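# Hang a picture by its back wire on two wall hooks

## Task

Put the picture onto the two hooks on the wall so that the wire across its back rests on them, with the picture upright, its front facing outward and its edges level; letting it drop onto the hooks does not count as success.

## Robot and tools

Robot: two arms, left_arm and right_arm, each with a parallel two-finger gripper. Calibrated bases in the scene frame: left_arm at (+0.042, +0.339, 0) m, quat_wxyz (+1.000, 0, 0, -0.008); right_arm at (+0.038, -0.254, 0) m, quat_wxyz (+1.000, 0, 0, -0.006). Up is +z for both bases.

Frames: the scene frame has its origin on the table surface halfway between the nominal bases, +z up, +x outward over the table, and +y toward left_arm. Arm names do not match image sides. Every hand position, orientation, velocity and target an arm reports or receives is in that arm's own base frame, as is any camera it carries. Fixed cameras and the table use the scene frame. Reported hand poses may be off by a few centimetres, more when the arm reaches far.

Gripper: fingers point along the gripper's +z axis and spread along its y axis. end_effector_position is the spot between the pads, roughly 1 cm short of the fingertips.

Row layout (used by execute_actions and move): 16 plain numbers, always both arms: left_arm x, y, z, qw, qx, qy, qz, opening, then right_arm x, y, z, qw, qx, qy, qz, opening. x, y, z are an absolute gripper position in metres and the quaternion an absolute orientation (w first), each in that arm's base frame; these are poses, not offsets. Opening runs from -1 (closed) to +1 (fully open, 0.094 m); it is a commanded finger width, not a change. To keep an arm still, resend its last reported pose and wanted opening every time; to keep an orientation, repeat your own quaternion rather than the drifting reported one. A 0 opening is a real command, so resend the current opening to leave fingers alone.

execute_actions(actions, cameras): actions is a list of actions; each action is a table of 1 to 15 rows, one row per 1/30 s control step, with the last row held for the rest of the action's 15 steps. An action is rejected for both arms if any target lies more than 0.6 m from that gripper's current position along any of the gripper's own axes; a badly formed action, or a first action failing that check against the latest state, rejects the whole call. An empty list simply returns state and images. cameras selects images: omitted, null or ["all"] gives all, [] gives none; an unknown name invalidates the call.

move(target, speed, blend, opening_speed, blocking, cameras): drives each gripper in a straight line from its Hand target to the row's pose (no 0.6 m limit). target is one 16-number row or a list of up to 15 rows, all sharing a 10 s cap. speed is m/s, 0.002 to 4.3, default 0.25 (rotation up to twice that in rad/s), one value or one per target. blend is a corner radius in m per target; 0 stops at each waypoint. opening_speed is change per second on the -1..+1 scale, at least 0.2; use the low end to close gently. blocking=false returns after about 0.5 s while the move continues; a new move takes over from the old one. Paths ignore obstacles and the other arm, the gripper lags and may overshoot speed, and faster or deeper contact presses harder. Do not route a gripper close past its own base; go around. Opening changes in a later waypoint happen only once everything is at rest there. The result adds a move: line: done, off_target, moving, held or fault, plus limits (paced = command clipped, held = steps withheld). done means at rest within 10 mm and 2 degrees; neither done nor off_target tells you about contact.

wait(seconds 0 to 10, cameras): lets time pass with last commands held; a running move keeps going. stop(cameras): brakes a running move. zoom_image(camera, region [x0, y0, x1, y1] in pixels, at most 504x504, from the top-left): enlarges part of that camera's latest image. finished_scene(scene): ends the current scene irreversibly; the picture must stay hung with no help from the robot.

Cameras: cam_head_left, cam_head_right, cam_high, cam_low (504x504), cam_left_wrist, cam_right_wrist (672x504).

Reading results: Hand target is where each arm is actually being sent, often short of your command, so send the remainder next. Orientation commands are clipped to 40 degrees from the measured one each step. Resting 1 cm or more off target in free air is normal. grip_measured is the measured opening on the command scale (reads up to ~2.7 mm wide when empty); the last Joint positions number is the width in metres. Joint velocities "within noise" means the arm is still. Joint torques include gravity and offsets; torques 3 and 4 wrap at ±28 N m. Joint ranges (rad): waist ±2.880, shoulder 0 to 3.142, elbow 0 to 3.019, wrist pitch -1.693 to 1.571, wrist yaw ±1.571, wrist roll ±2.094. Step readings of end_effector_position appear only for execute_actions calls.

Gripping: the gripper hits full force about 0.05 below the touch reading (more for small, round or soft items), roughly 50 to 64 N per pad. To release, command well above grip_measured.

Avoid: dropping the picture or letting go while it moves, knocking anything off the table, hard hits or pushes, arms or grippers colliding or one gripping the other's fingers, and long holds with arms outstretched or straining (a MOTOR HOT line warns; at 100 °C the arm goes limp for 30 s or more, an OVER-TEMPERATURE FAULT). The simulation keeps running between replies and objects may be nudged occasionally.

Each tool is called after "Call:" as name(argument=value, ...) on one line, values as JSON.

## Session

Call:
execute_actions(actions=[])

Call:
zoom_image(camera="cam_head_left", region=[110, 0, 504, 160])

Scene clock: 0.00 s.
left_arm: end_effector_position=(+0.4560, +0.0708, +0.2888) grip_measured=+1.000 end_effector_quat_wxyz=(-0.021, -0.504, +0.863, -0.016) | right_arm: end_effector_position=(+0.3082, +0.1594, +0.1793) grip_measured=+1.000 end_effector_quat_wxyz=(+0.425, +0.309, +0.816, -0.240)
Joint positions: left_arm=[0.172 1.564 1.629 -1.664 0.046 -0.885 0.094] | right_arm=[0.905 1.416 0.938 -1.417 0.986 1.804 0.094]
Joint velocities: within noise
Joint torques (N m): no reading
Motor temperatures (°C): left_arm=[22 20 23 23 21 20 23] | right_arm=[23 21 25 23 22 21 23]
Heat: left arm: hottest elbow 23 °C; right arm: hottest elbow 25 °C.
Hand target: left_arm +0.4609, +0.0717, +0.2997; -0.008, -0.504, +0.863, -0.021 | right_arm +0.3121, +0.1644, +0.1845; +0.428, +0.313, +0.816, -0.232
Tool commands: left_gripper/opening=+1.0 right_gripper/opening=+1.0

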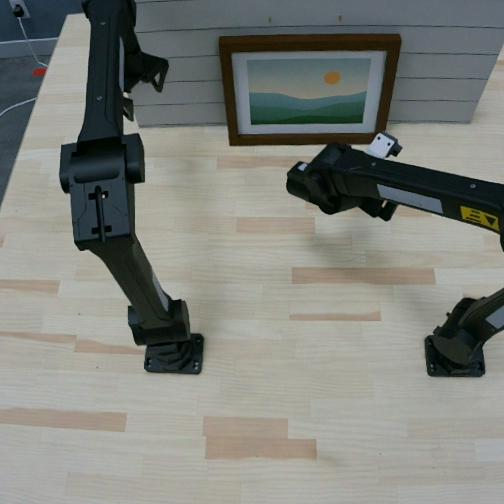

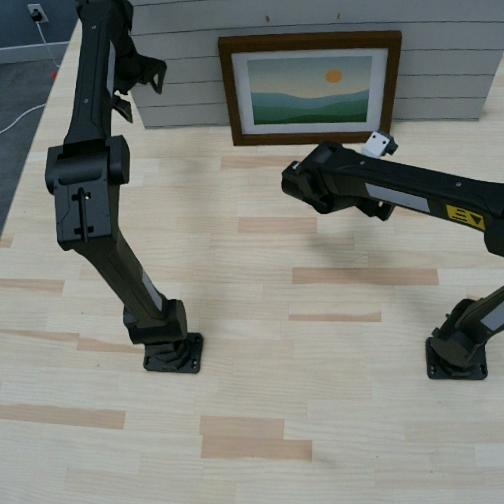

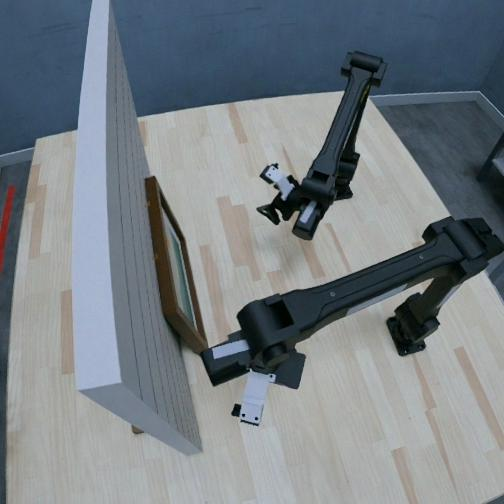

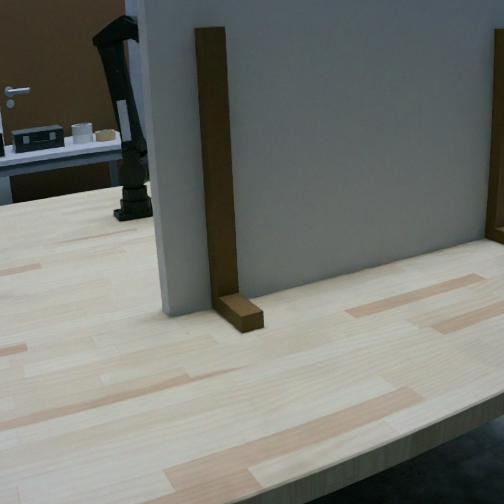

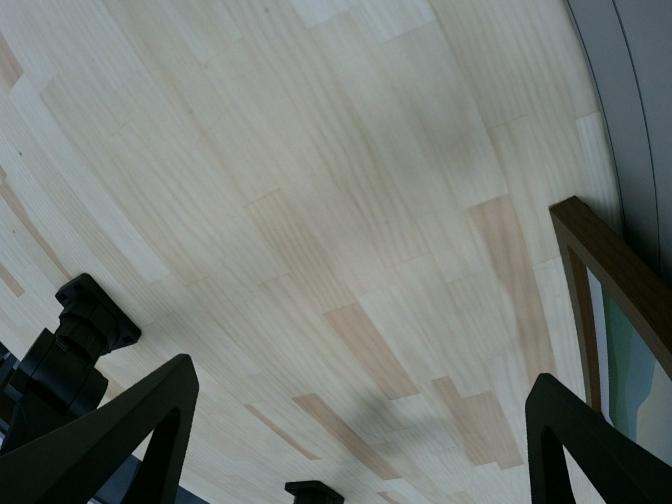

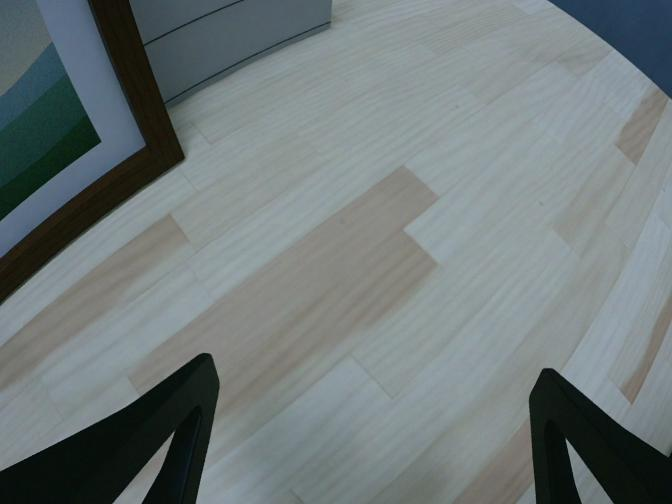

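Scaled by 1.279 from the camera's 504x504 image, which has a finer 720x720 frame.

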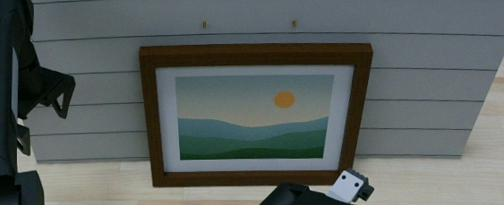

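Call:
move(target=[[0.38, 0.03, 0.28, -0.021, -0.504, 0.863, -0.016, 1, 0.34, 0.08, 0.21, 0.425, 0.309, 0.816, -0.240, 1],[0.36, -0.06, 0.26, 0.707, 0, 0.707, 0, 1, 0.36, 0.04, 0.26, 0.707, 0, 0.707, 0, 1]], speed=0.35, blend=0.03)

Call:
zoom_image(camera="cam_head_left", region=[200, 0, 450, 160])

Call:
zoom_image(camera="cam_high", region=[60, 130, 260, 400])

Scene clock: 8.97 s.
left_arm: end_effector_position=(+0.3581, -0.0617, +0.2565) grip_measured=+1.000 end_effector_quat_wxyz=(+0.702, -0.003, +0.712, -0.006) | right_arm: end_effector_position=(+0.3602, +0.0448, +0.2591) grip_measured=+1.000 end_effector_quat_wxyz=(+0.702, +0.001, +0.712, +0.008)
Joint positions: left_arm=[-0.315 0.711 0.253 0.444 -0.311 -0.018 0.094] | right_arm=[0.226 0.689 0.253 0.422 0.215 0.016 0.094]
Joint velocities: within noise
Joint torques (N m): left_arm=[2.14 -1.08 8.59 3.07 0 0.18] | right_arm=[-1.14 0.09 9.1 3.06 -0.16 -0.04]
Motor temperatures (°C): left_arm=[22 21 24 23 22 20 23] | right_arm=[23 21 26 23 23 21 23]
Heat: left arm: hottest elbow 24 °C; right arm: hottest elbow 26 °C.
Hand target: left_arm +0.3599, -0.0600, +0.2598; +0.707, +0.000, +0.707, +0.000 | right_arm +0.3600, +0.0400, +0.2599; +0.707, +0.000, +0.707, +0.000
Off the commanded pose: left_arm 0.004 m, 1 deg | right_arm 0.005 m, 1 deg.
move: done

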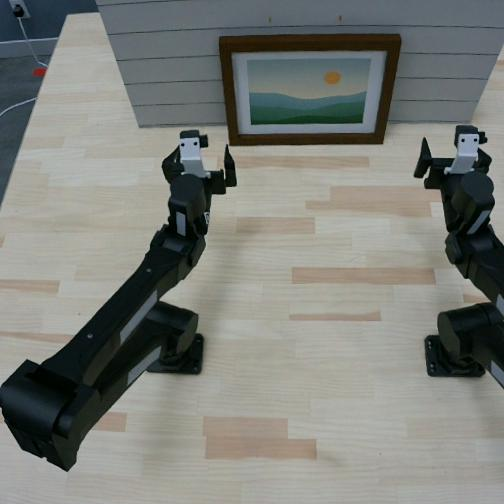

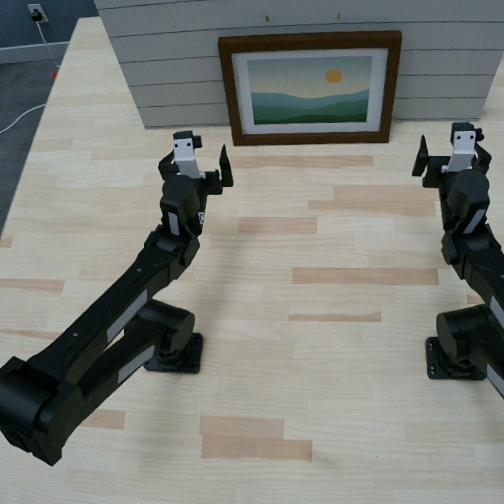

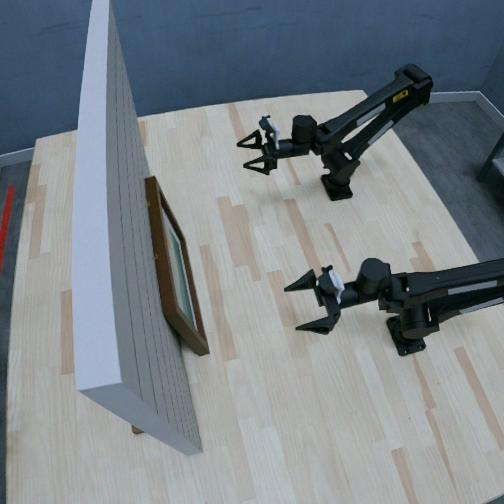

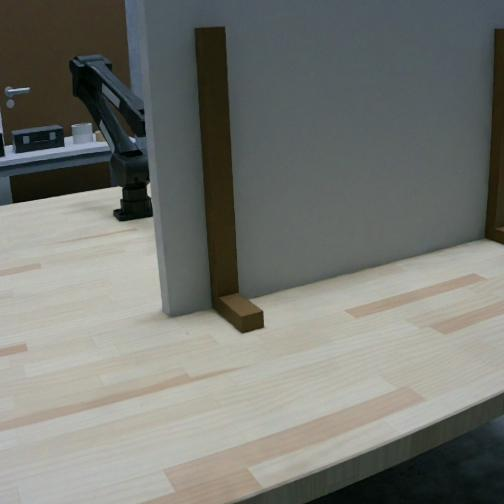

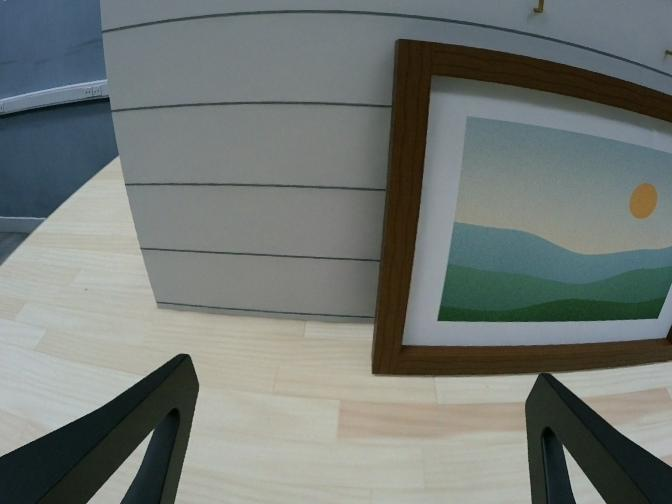

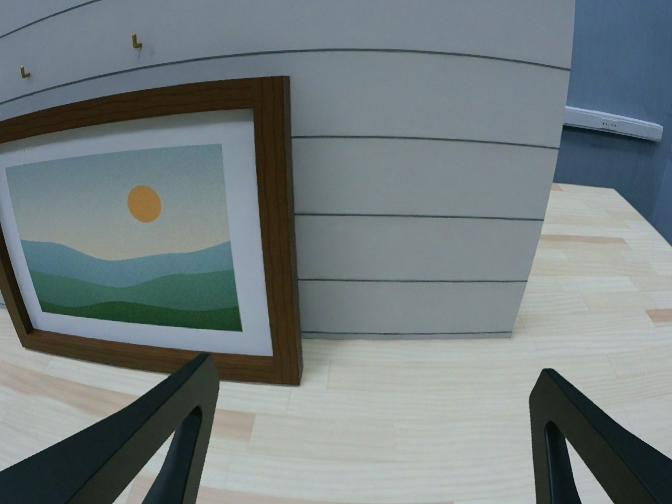

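Scaled by 2.016 from the camera's 504x504 image, which has a finer 720x720 frame.

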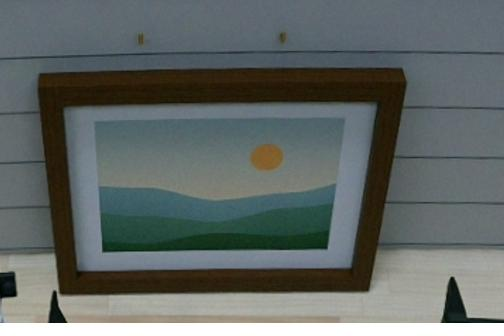

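Scaled by 1.867 from the camera's 504x504 image, which has a finer 720x720 frame.

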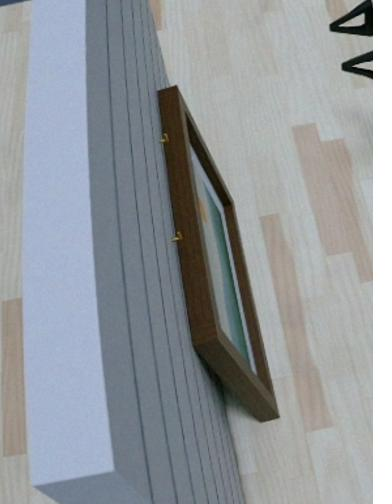

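Call:
move(target=[0.53, -0.093, 0.207, 0.656, -0.013, 0.755, 0.0114, 1, 0.55, 0.125, 0.207, 0.656, -0.013, 0.755, 0.0114, 1], speed=0.2)

Call:
zoom_image(camera="cam_high", region=[100, 150, 300, 410])

Scene clock: 21.20 s.
left_arm: end_effector_position=(+0.5144, -0.0925, +0.1891) grip_measured=+1.000 end_effector_quat_wxyz=(+0.640, +0.000, +0.768, +0.020) | right_arm: end_effector_position=(+0.5347, +0.1141, +0.1918) grip_measured=+1.000 end_effector_quat_wxyz=(+0.643, -0.018, +0.766, -0.001)
Joint positions: left_arm=[-0.275 1.408 0.582 0.636 -0.302 -0.026 0.094] | right_arm=[0.294 1.462 0.642 0.639 0.267 0.023 0.094]
Joint velocities: within noise
Joint torques (N m): left_arm=[1.61 -9.23 9.98 2.96 -0.04 -0.12] | right_arm=[1.26 -6.3 11.48 2.47 0.01 0.32]
Motor temperatures (°C): left_arm=[22 21 26 23 22 20 23] | right_arm=[23 21 28 23 22 21 23]
Heat: left arm: hottest elbow 26 °C; right arm: hottest elbow 28 °C.
Hand target: left_arm +0.5287, -0.0927, +0.2072; +0.656, -0.013, +0.755, +0.011 | right_arm +0.5486, +0.1247, +0.2071; +0.656, -0.013, +0.755, +0.012
Off the commanded pose: left_arm 0.024 m, 3 deg | right_arm 0.024 m, 2 deg.
move: off_target (left_arm, right_arm)

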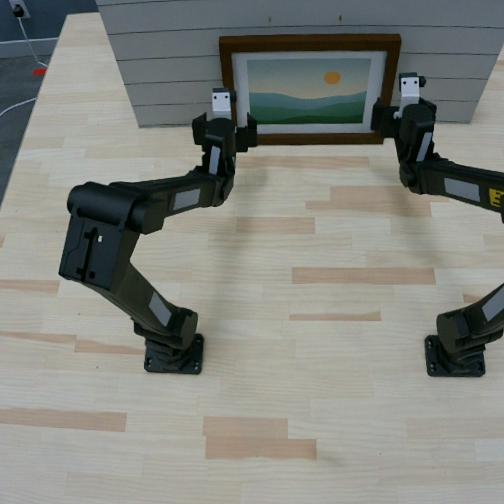

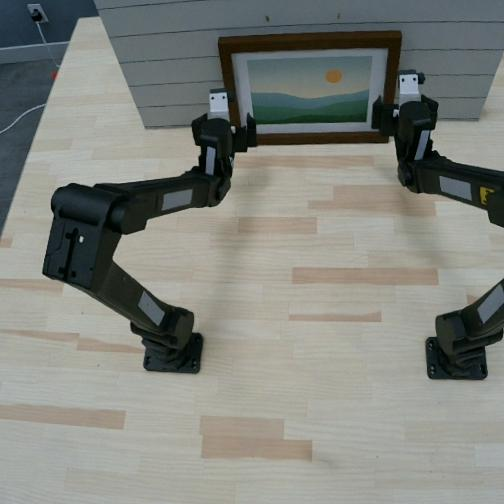

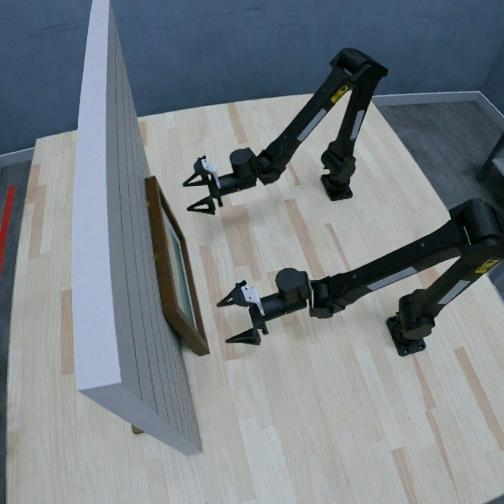

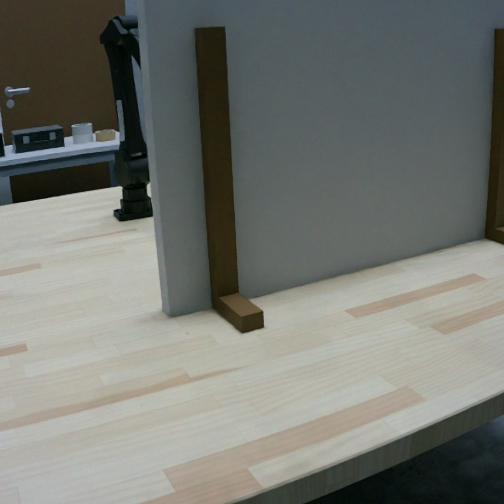

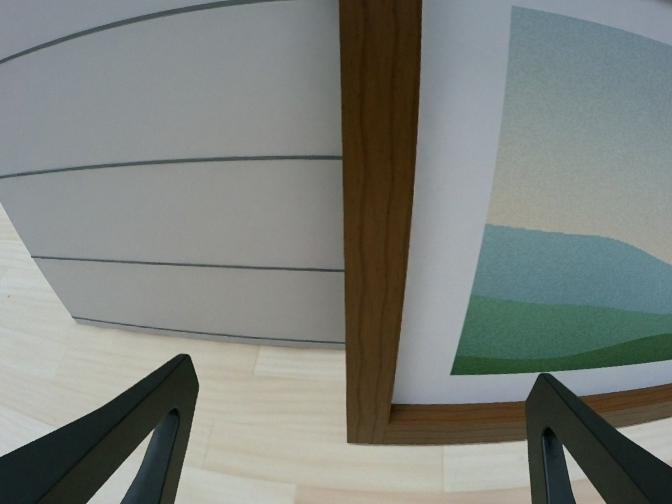

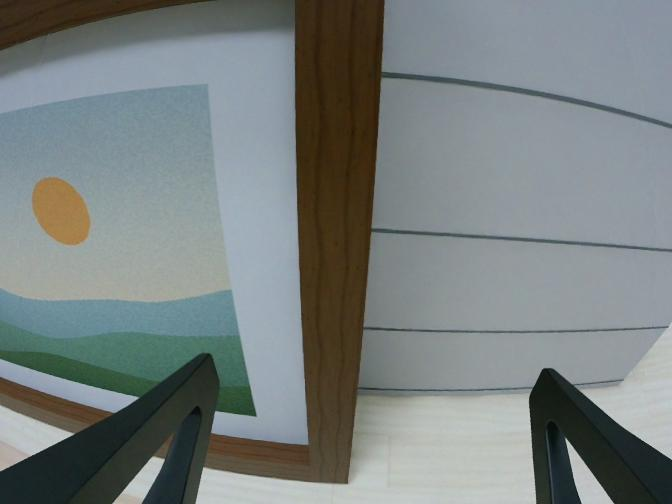

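Scaled by 1.938 from the camera's 504x504 image, which has a finer 720x720 frame.

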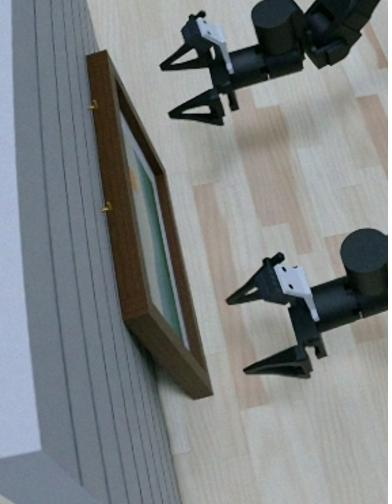

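Call:
move(target=[0.570, -0.094, 0.207, 0.656, -0.013, 0.755, 0.0114, 1, 0.592, 0.135, 0.207, 0.656, -0.009, 0.755, 0.0114, 1], speed=0.12, cameras=["cam_high","cam_left_wrist","cam_right_wrist"])

Call:
zoom_image(camera="cam_high", region=[100, 150, 300, 410])

Scene clock: 26.53 s.
left_arm: end_effector_position=(+0.5547, -0.0938, +0.1909) grip_measured=+1.000 end_effector_quat_wxyz=(+0.643, -0.003, +0.766, +0.018) | right_arm: end_effector_position=(+0.5771, +0.1269, +0.1967) grip_measured=+1.000 end_effector_quat_wxyz=(+0.650, -0.015, +0.760, +0.003)
Joint positions: left_arm=[-0.251 1.503 0.685 0.636 -0.279 -0.026 0.094] | right_arm=[0.294 1.562 0.761 0.639 0.267 0.028 0.094]
Joint velocities: within noise
Joint torques (N m): left_arm=[1.61 -10.87 9.87 2.55 -0.07 -0.19] | right_arm=[0.62 -7.71 11.62 1.69 0.02 0.32]
Motor temperatures (°C): left_arm=[22 21 27 23 22 20 23] | right_arm=[23 21 29 23 22 21 23]
Heat: left arm: hottest elbow 27 °C; right arm: hottest elbow 29 °C.
Hand target: left_arm +0.5690, -0.0938, +0.2073; +0.656, -0.013, +0.755, +0.011 | right_arm +0.5910, +0.1348, +0.2071; +0.656, -0.009, +0.755, +0.011
Off the commanded pose: left_arm 0.022 m, 2 deg | right_arm 0.020 m, 1 deg.
move: off_target (left_arm, right_arm)
Images, in order (width x height): cam_high 504x504, cam_left_wrist 672x504, cam_right_wrist 672x504.

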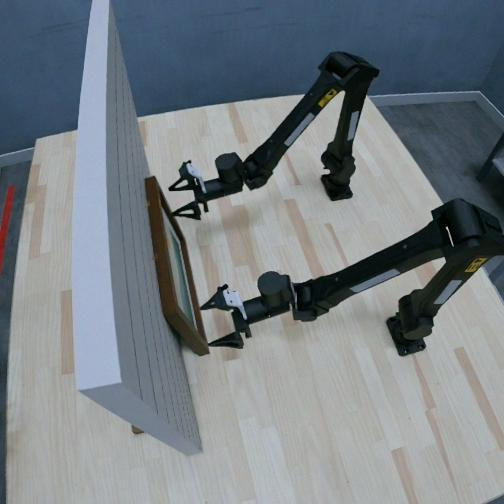

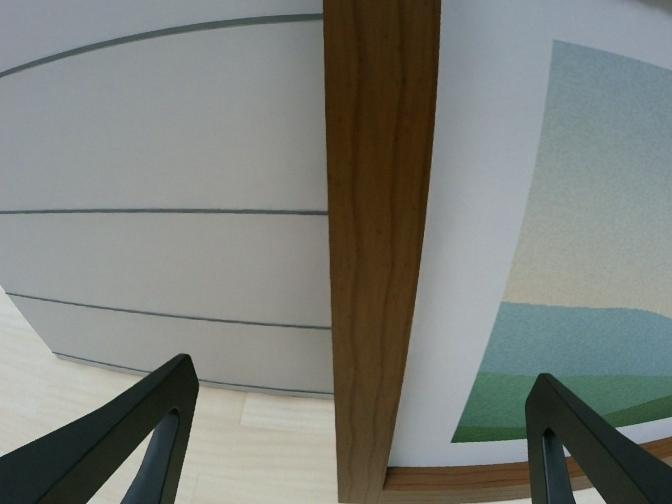

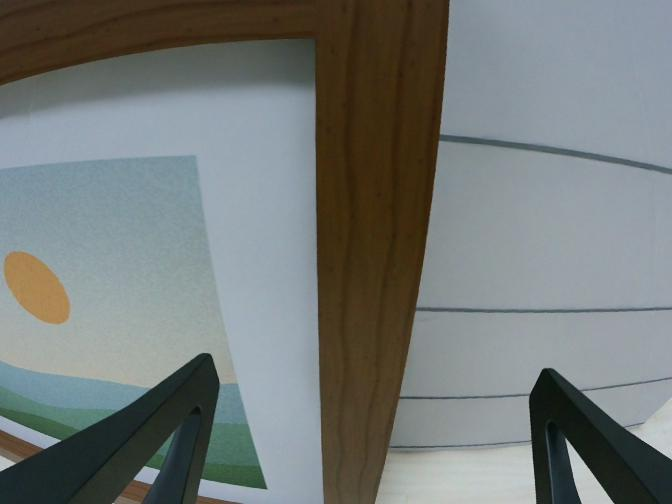

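Scaled by 1.938 from the camera's 504x504 image, which has a finer 720x720 frame.

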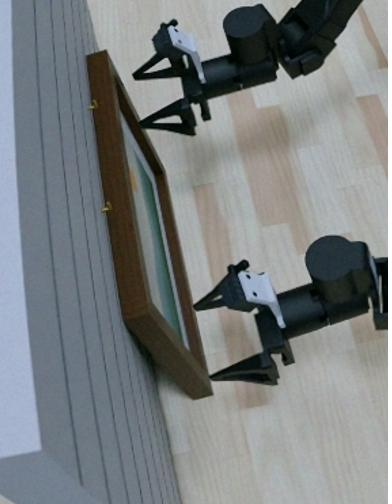

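Call:
move(target=[0.592, -0.096, 0.207, 0.656, -0.013, 0.755, 0.0114, 1, 0.615, 0.135, 0.203, 0.656, -0.009, 0.755, 0.0114, 1], speed=0.08, cameras=["cam_high","cam_left_wrist","cam_right_wrist"])

Call:
zoom_image(camera="cam_high", region=[100, 150, 300, 410])

Scene clock: 31.77 s.
left_arm: end_effector_position=(+0.5772, -0.0965, +0.1934) grip_measured=+1.000 end_effector_quat_wxyz=(+0.646, -0.004, +0.763, +0.017) | right_arm: end_effector_position=(+0.5982, +0.1353, +0.1934) grip_measured=+1.000 end_effector_quat_wxyz=(+0.650, -0.018, +0.760, +0.007)
Joint positions: left_arm=[-0.244 1.553 0.746 0.636 -0.271 -0.026 0.094] | right_arm=[0.294 1.619 0.821 0.637 0.256 0.029 0.094]
Joint velocities: within noise
Joint torques (N m): left_arm=[1.32 -11.75 10.14 2.1 -0.05 -0.2] | right_arm=[-0.67 -8.64 11.66 1.7 -0.12 0.29]
Motor temperatures (°C): left_arm=[22 21 27 23 22 20 23] | right_arm=[23 22 29 23 22 21 23]
Heat: left arm: hottest elbow 27 °C; right arm: hottest elbow 29 °C.
Hand target: left_arm +0.5910, -0.0958, +0.2072; +0.656, -0.013, +0.755, +0.011 | right_arm +0.6140, +0.1346, +0.2033; +0.656, -0.009, +0.755, +0.011
Off the commanded pose: left_arm 0.020 m, 2 deg | right_arm 0.019 m, 1 deg.
move: off_target (left_arm, right_arm)
Images, in order (width x height): cam_high 504x504, cam_left_wrist 672x504, cam_right_wrist 672x504.

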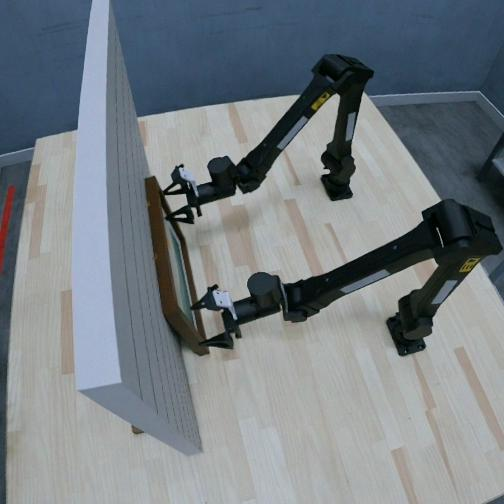

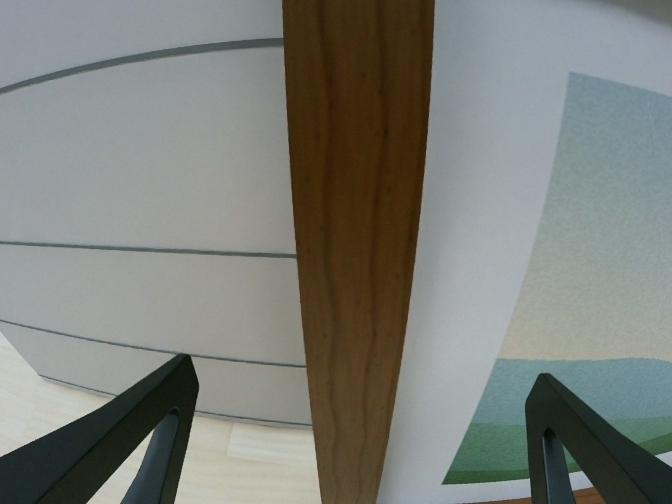

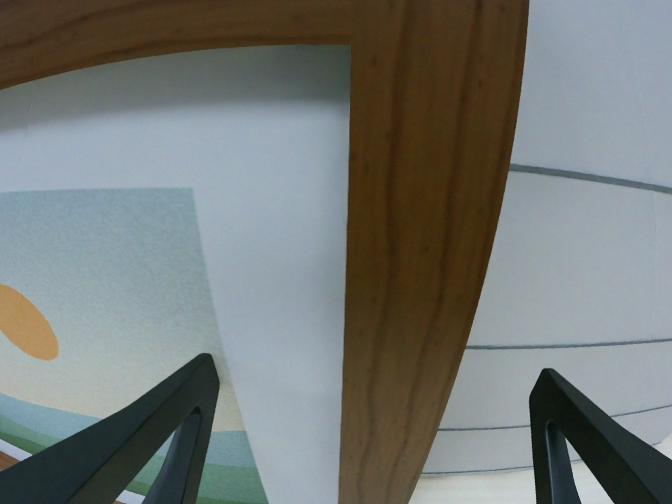

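Scaled by 1.938 from the camera's 504x504 image, which has a finer 720x720 frame.

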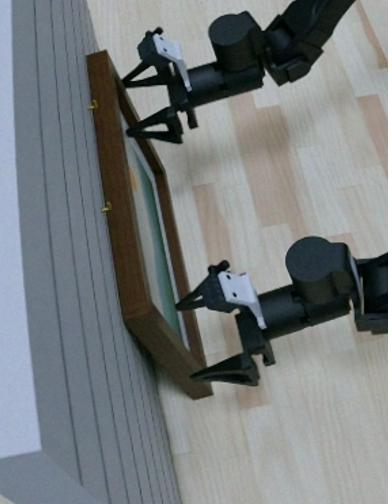

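Call:
move(target=[0.604, -0.094, 0.206, 0.656, -0.013, 0.755, 0.0114, 1, 0.618, 0.124, 0.203, 0.656, -0.013, 0.755, 0.0114, 1], speed=0.05, cameras=["cam_left_wrist","cam_right_wrist"])

Scene clock: 34.67 s.
left_arm: end_effector_position=(+0.5893, -0.0947, +0.1927) grip_measured=+1.000 end_effector_quat_wxyz=(+0.647, -0.005, +0.762, +0.016) | right_arm: end_effector_position=(+0.6011, +0.1268, +0.1933) grip_measured=+1.000 end_effector_quat_wxyz=(+0.649, -0.019, +0.760, +0.012)
Joint positions: left_arm=[-0.233 1.581 0.776 0.635 -0.261 -0.026 0.094] | right_arm=[0.271 1.619 0.821 0.637 0.224 0.029 0.094]
Joint velocities: within noise
Joint torques (N m): left_arm=[1.67 -12.1 9.77 2.07 -0.03 -0.17] | right_arm=[-0.91 -8.7 11.59 1.73 -0.11 0.18]
Motor temperatures (°C): left_arm=[22 21 28 23 22 20 23] | right_arm=[23 22 30 23 22 21 23]
Heat: left arm: hottest elbow 28 °C; right arm: hottest elbow 30 °C.
Hand target: left_arm +0.6030, -0.0938, +0.2061; +0.656, -0.013, +0.755, +0.011 | right_arm +0.6170, +0.1237, +0.2032; +0.656, -0.013, +0.755, +0.011
Off the commanded pose: left_arm 0.020 m, 2 deg | right_arm 0.020 m, 1 deg.
move: off_target (left_arm, right_arm)
Images, in order (width x height): cam_left_wrist 672x504, cam_right_wrist 672x504.

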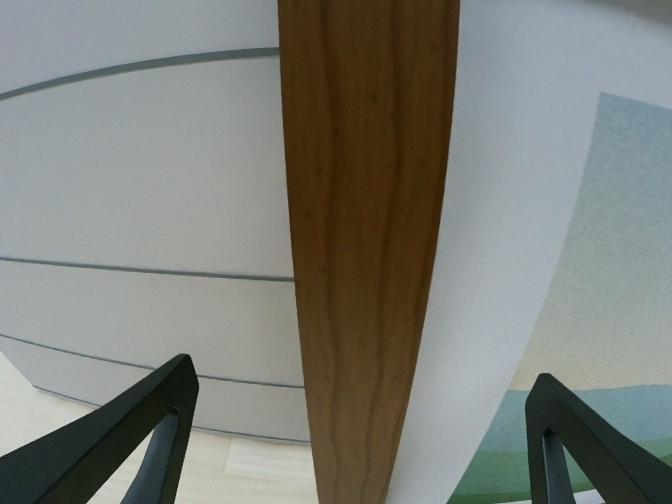

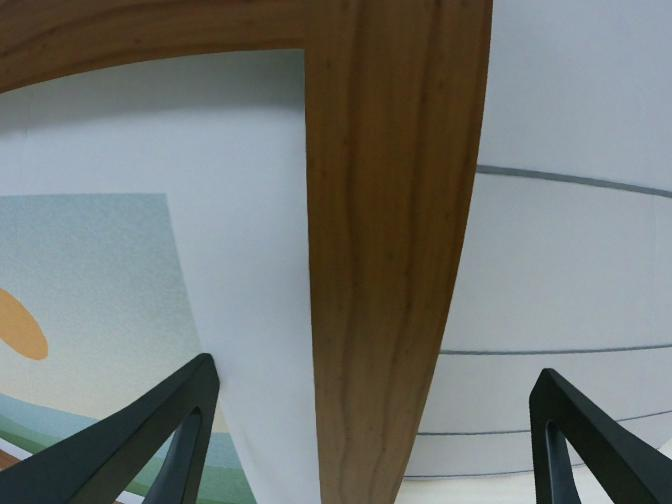

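Call:
move(target=[0.610, -0.094, 0.206, 0.656, -0.013, 0.755, 0.0114, 0.3, 0.621, 0.124, 0.203, 0.656, -0.013, 0.755, 0.0114, 0.3], speed=0.04, opening_speed=0.5, cameras=["cam_left_wrist","cam_right_wrist"])

Scene clock: 38.40 s.
left_arm: end_effector_position=(+0.5954, -0.0949, +0.1928) grip_measured=+0.303 end_effector_quat_wxyz=(+0.647, -0.005, +0.763, +0.016) | right_arm: end_effector_position=(+0.6015, +0.1281, +0.1929) grip_measured=+0.304 end_effector_quat_wxyz=(+0.649, -0.022, +0.760, +0.015)
Joint positions: left_arm=[-0.23 1.594 0.793 0.631 -0.258 -0.026 0.061] | right_arm=[0.271 1.62 0.822 0.637 0.217 0.029 0.061]
Joint velocities: within noise
Joint torques (N m): left_arm=[1.73 -12.75 10 2 -0.06 -0.16] | right_arm=[-1.03 -8.41 12.12 1.65 0.13 0.18]
Motor temperatures (°C): left_arm=[22 21 28 23 22 20 23] | right_arm=[23 22 31 23 22 21 23]
Heat: left arm: hottest elbow 28 °C; right arm: hottest elbow 31 °C.
Hand target: left_arm +0.6090, -0.0937, +0.2060; +0.656, -0.013, +0.755, +0.011 | right_arm +0.6196, +0.1235, +0.2031; +0.656, -0.013, +0.755, +0.011
Off the commanded pose: left_arm 0.020 m, 2 deg | right_arm 0.022 m, 1 deg.
move: off_target (left_arm, right_arm)
Images, in order (width x height): cam_left_wrist 672x504, cam_right_wrist 672x504.

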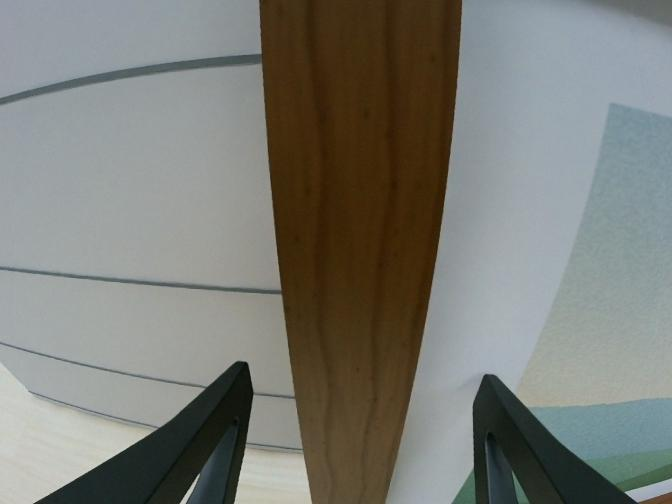

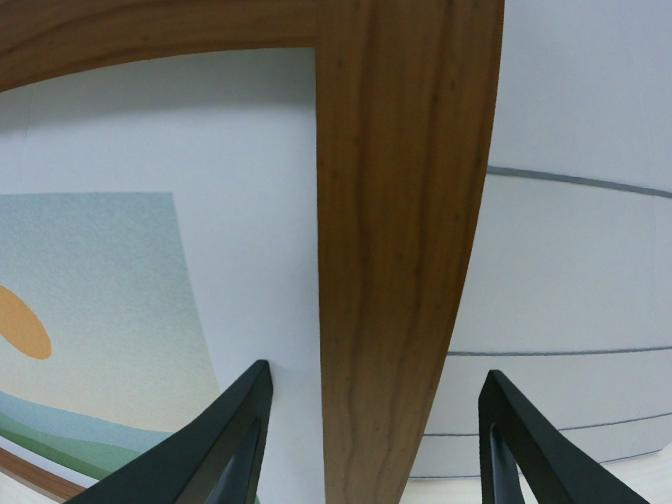

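Call:
move(target=[0.610, -0.091, 0.206, 0.656, -0.013, 0.755, 0.0114, -0.2, 0.610, 0.122, 0.205, 0.656, -0.013, 0.755, 0.0114, -0.1], speed=0.04, opening_speed=0.4, cameras=["cam_left_wrist","cam_right_wrist"])

Scene clock: 42.50 s.
left_arm: end_effector_position=(+0.5960, -0.0920, +0.1927) grip_measured=-0.197 end_effector_quat_wxyz=(+0.647, -0.006, +0.763, +0.015) | right_arm: end_effector_position=(+0.6015, +0.1282, +0.1929) grip_measured=-0.097 end_effector_quat_wxyz=(+0.649, -0.022, +0.760, +0.015)
Joint positions: left_arm=[-0.223 1.594 0.793 0.631 -0.252 -0.026 0.038] | right_arm=[0.271 1.62 0.822 0.637 0.217 0.029 0.042]
Joint velocities: within noise
Joint torques (N m): left_arm=[1.38 -12.34 9.99 1.84 -0.08 -0.14] | right_arm=[-0.97 -10.23 9.8 1.73 0.24 0.18]
Motor temperatures (°C): left_arm=[22 21 28 23 22 20 23] | right_arm=[23 22 31 23 22 21 23]
Heat: left arm: hottest elbow 28 °C; right arm: hottest elbow 31 °C.
Hand target: left_arm +0.6091, -0.0907, +0.2060; +0.656, -0.013, +0.755, +0.011 | right_arm +0.6095, +0.1219, +0.2050; +0.656, -0.013, +0.755, +0.011
Off the commanded pose: left_arm 0.019 m, 2 deg | right_arm 0.016 m, 1 deg.
move: off_target (left_arm, right_arm)
Images, in order (width x height): cam_left_wrist 672x504, cam_right_wrist 672x504.

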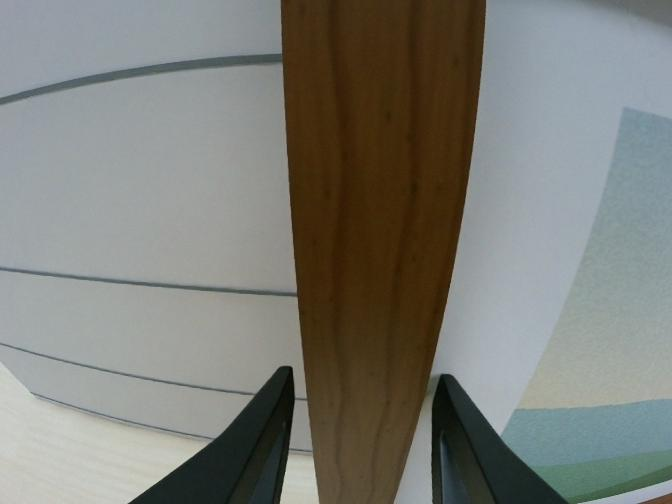

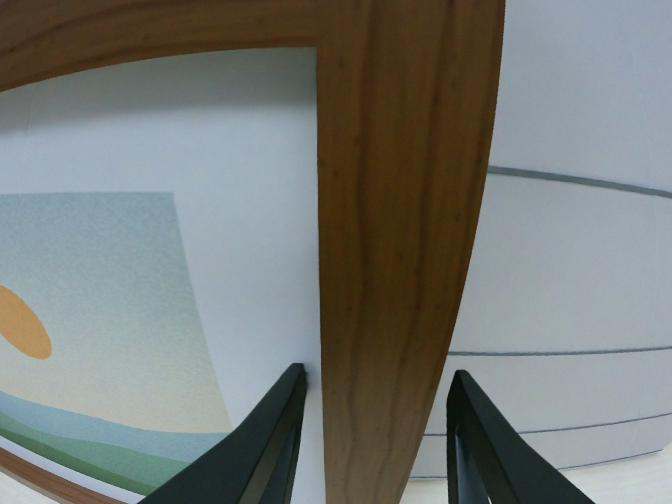

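Call:
move(target=[0.609, -0.093, 0.206, 0.656, -0.013, 0.755, 0.0114, -0.65, 0.606, 0.122, 0.206, 0.656, -0.013, 0.755, 0.0114, -0.65], speed=0.04, opening_speed=0.25, cameras=["cam_left_wrist","cam_right_wrist","cam_head_left"])

Call:
zoom_image(camera="cam_head_left", region=[200, 0, 450, 160])

Scene clock: 47.37 s.
left_arm: end_effector_position=(+0.5960, -0.0920, +0.1927) grip_measured=-0.493 end_effector_quat_wxyz=(+0.647, -0.008, +0.763, +0.014) | right_arm: end_effector_position=(+0.6015, +0.1283, +0.1933) grip_measured=-0.448 end_effector_quat_wxyz=(+0.649, -0.022, +0.760, +0.015)
Joint positions: left_arm=[-0.223 1.594 0.793 0.631 -0.252 -0.031 0.024] | right_arm=[0.271 1.62 0.822 0.637 0.216 0.029 0.026]
Joint velocities: within noise
Joint torques (N m): left_arm=[1.32 -12.63 9.85 1.95 -0.21 -0.11] | right_arm=[-0.79 -10.99 9.01 1.72 0.36 0.18]
Motor temperatures (°C): left_arm=[22 21 28 23 22 20 23] | right_arm=[23 22 31 23 22 21 23]
Heat: left arm: hottest elbow 28 °C; right arm: hottest elbow 31 °C.
Hand target: left_arm +0.6082, -0.0928, +0.2060; +0.656, -0.013, +0.755, +0.011 | right_arm +0.6057, +0.1219, +0.2058; +0.656, -0.013, +0.755, +0.011
Off the commanded pose: left_arm 0.019 m, 2 deg | right_arm 0.015 m, 1 deg.
move: off_target (left_arm, right_arm)
Images, in order (width x height): cam_head_left 504x504, cam_left_wrist 672x504, cam_right_wrist 672x504.

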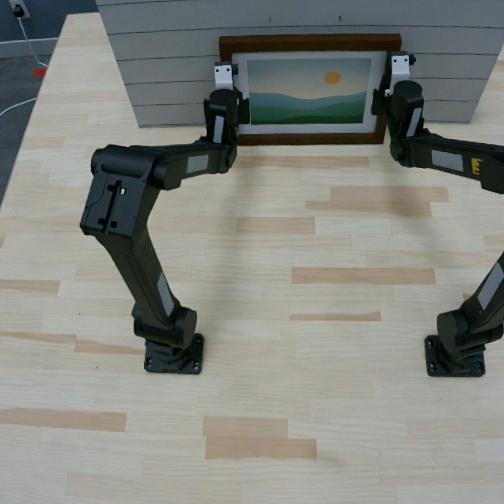

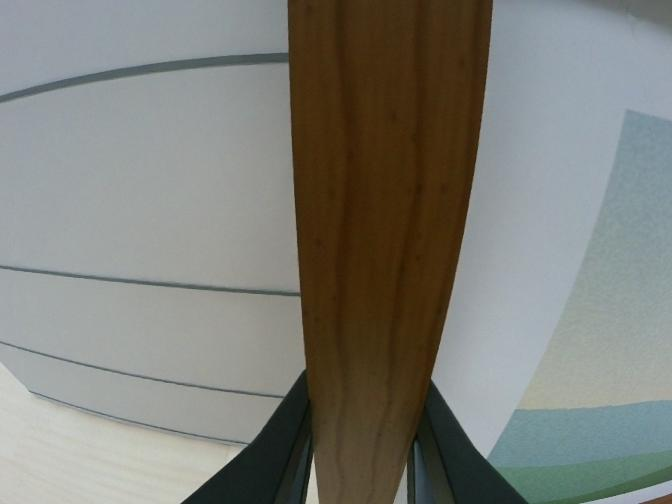

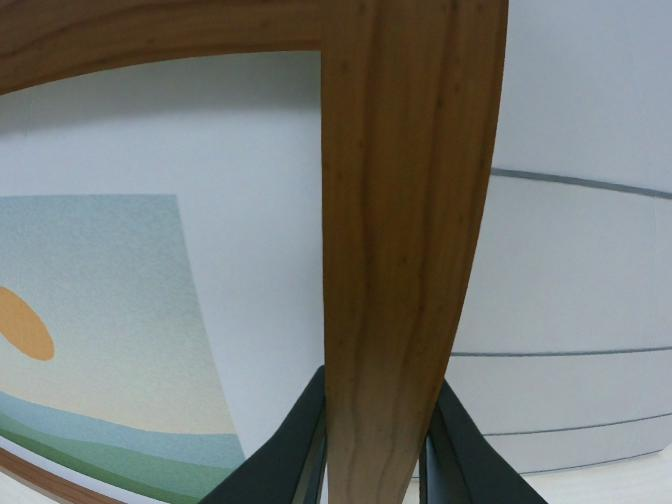

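Scaled by 2.016 from the camera's 504x504 image, which has a finer 720x720 frame.

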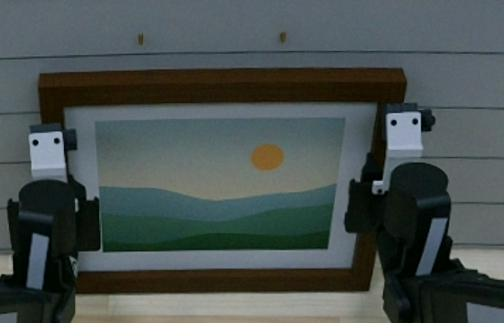

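Call:
move(target=[[0.592, -0.093, 0.23, 0.656, -0.013, 0.755, 0.0114, -0.65, 0.590, 0.125, 0.23, 0.656, -0.013, 0.755, 0.0114, -0.65],[0.560, -0.091, 0.26, 0.656, -0.013, 0.755, 0.0114, -0.65, 0.560, 0.127, 0.26, 0.656, -0.013, 0.755, 0.0114, -0.65],[0.525, -0.085, 0.32, 0.749, -0.0116, 0.6626, 0.013, -0.65, 0.532, 0.132, 0.32, 0.749, -0.0116, 0.6626, 0.013, -0.65]], speed=[0.05, 0.06, 0.08], blend=0.008)

Call:
zoom_image(camera="cam_high", region=[100, 100, 240, 370])

Call:
zoom_image(camera="cam_head_left", region=[200, 0, 450, 160])

Scene clock: 59.73 s.
left_arm: end_effector_position=(+0.5281, -0.0850, +0.2770) grip_measured=-0.494 end_effector_quat_wxyz=(+0.714, -0.009, +0.700, +0.014) | right_arm: end_effector_position=(+0.5346, +0.1353, +0.2800) grip_measured=-0.448 end_effector_quat_wxyz=(+0.716, -0.020, +0.698, +0.016)
Joint positions: left_arm=[-0.248 1.332 0.645 0.706 -0.281 0.013 0.024] | right_arm=[0.337 1.373 0.69 0.71 0.286 -0.013 0.026]
Joint velocities: within noise
Joint torques (N m): left_arm=[0.85 -12.81 8.84 4.3 -0.27 0.16] | right_arm=[0.21 -9.76 9.76 4.15 0.63 -0.12]
Motor temperatures (°C): left_arm=[22 22 28 23 22 20 24] | right_arm=[23 23 32 23 23 21 24]
Heat: left arm: hottest elbow 28 °C; right arm: hottest elbow 32 °C.
Hand target: left_arm +0.5241, -0.0847, +0.3192; +0.749, -0.012, +0.663, +0.013 | right_arm +0.5312, +0.1317, +0.3193; +0.748, -0.011, +0.663, +0.013
Off the commanded pose: left_arm 0.043 m, 6 deg | right_arm 0.040 m, 6 deg.
move: off_target (left_arm, right_arm)

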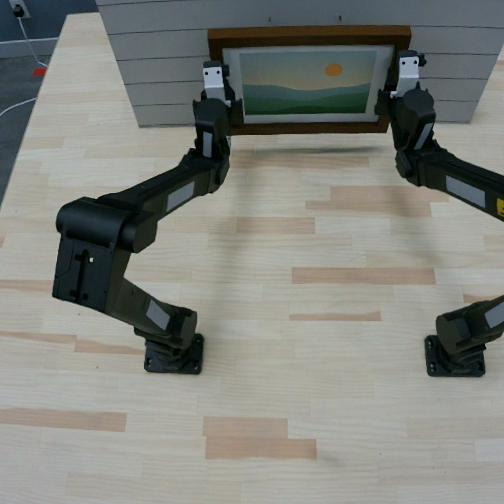

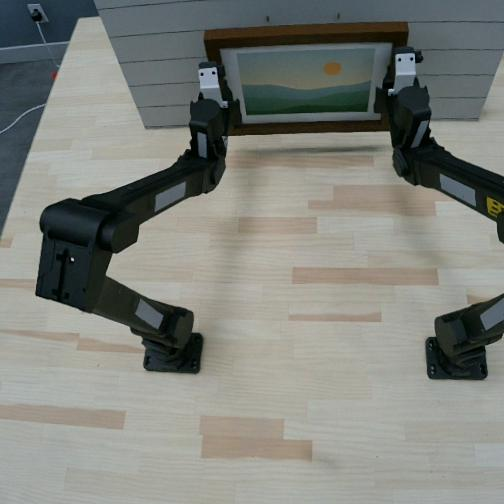

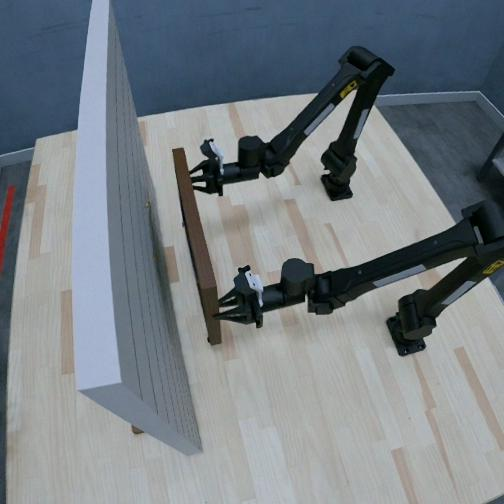

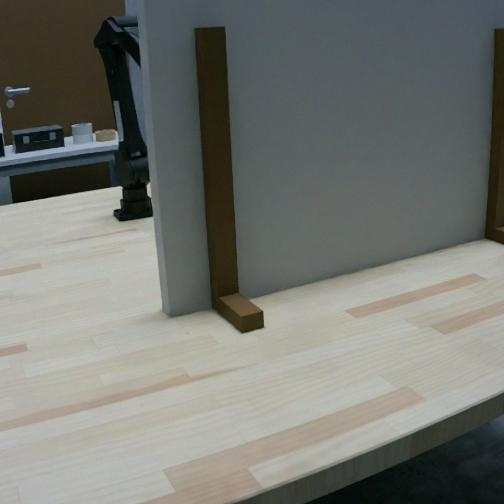

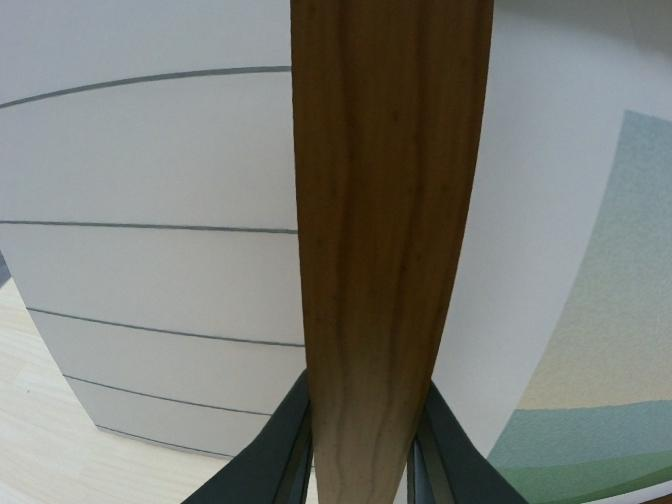

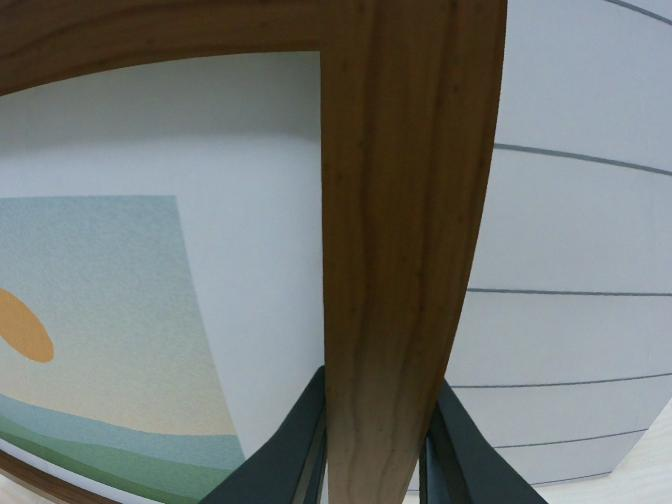

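Scaled by 1.867 from the camera's 504x504 image, which has a finer 720x720 frame.

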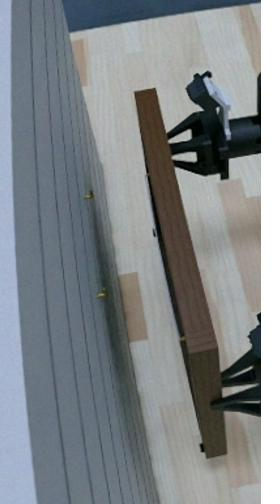

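Scaled by 2.016 from the camera's 504x504 image, which has a finer 720x720 frame.

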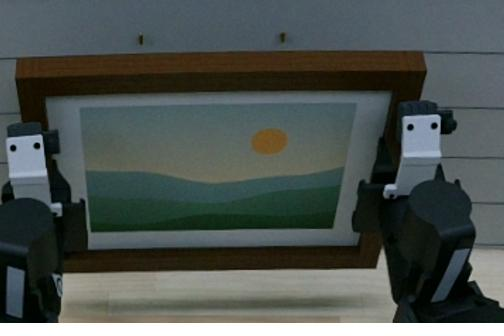

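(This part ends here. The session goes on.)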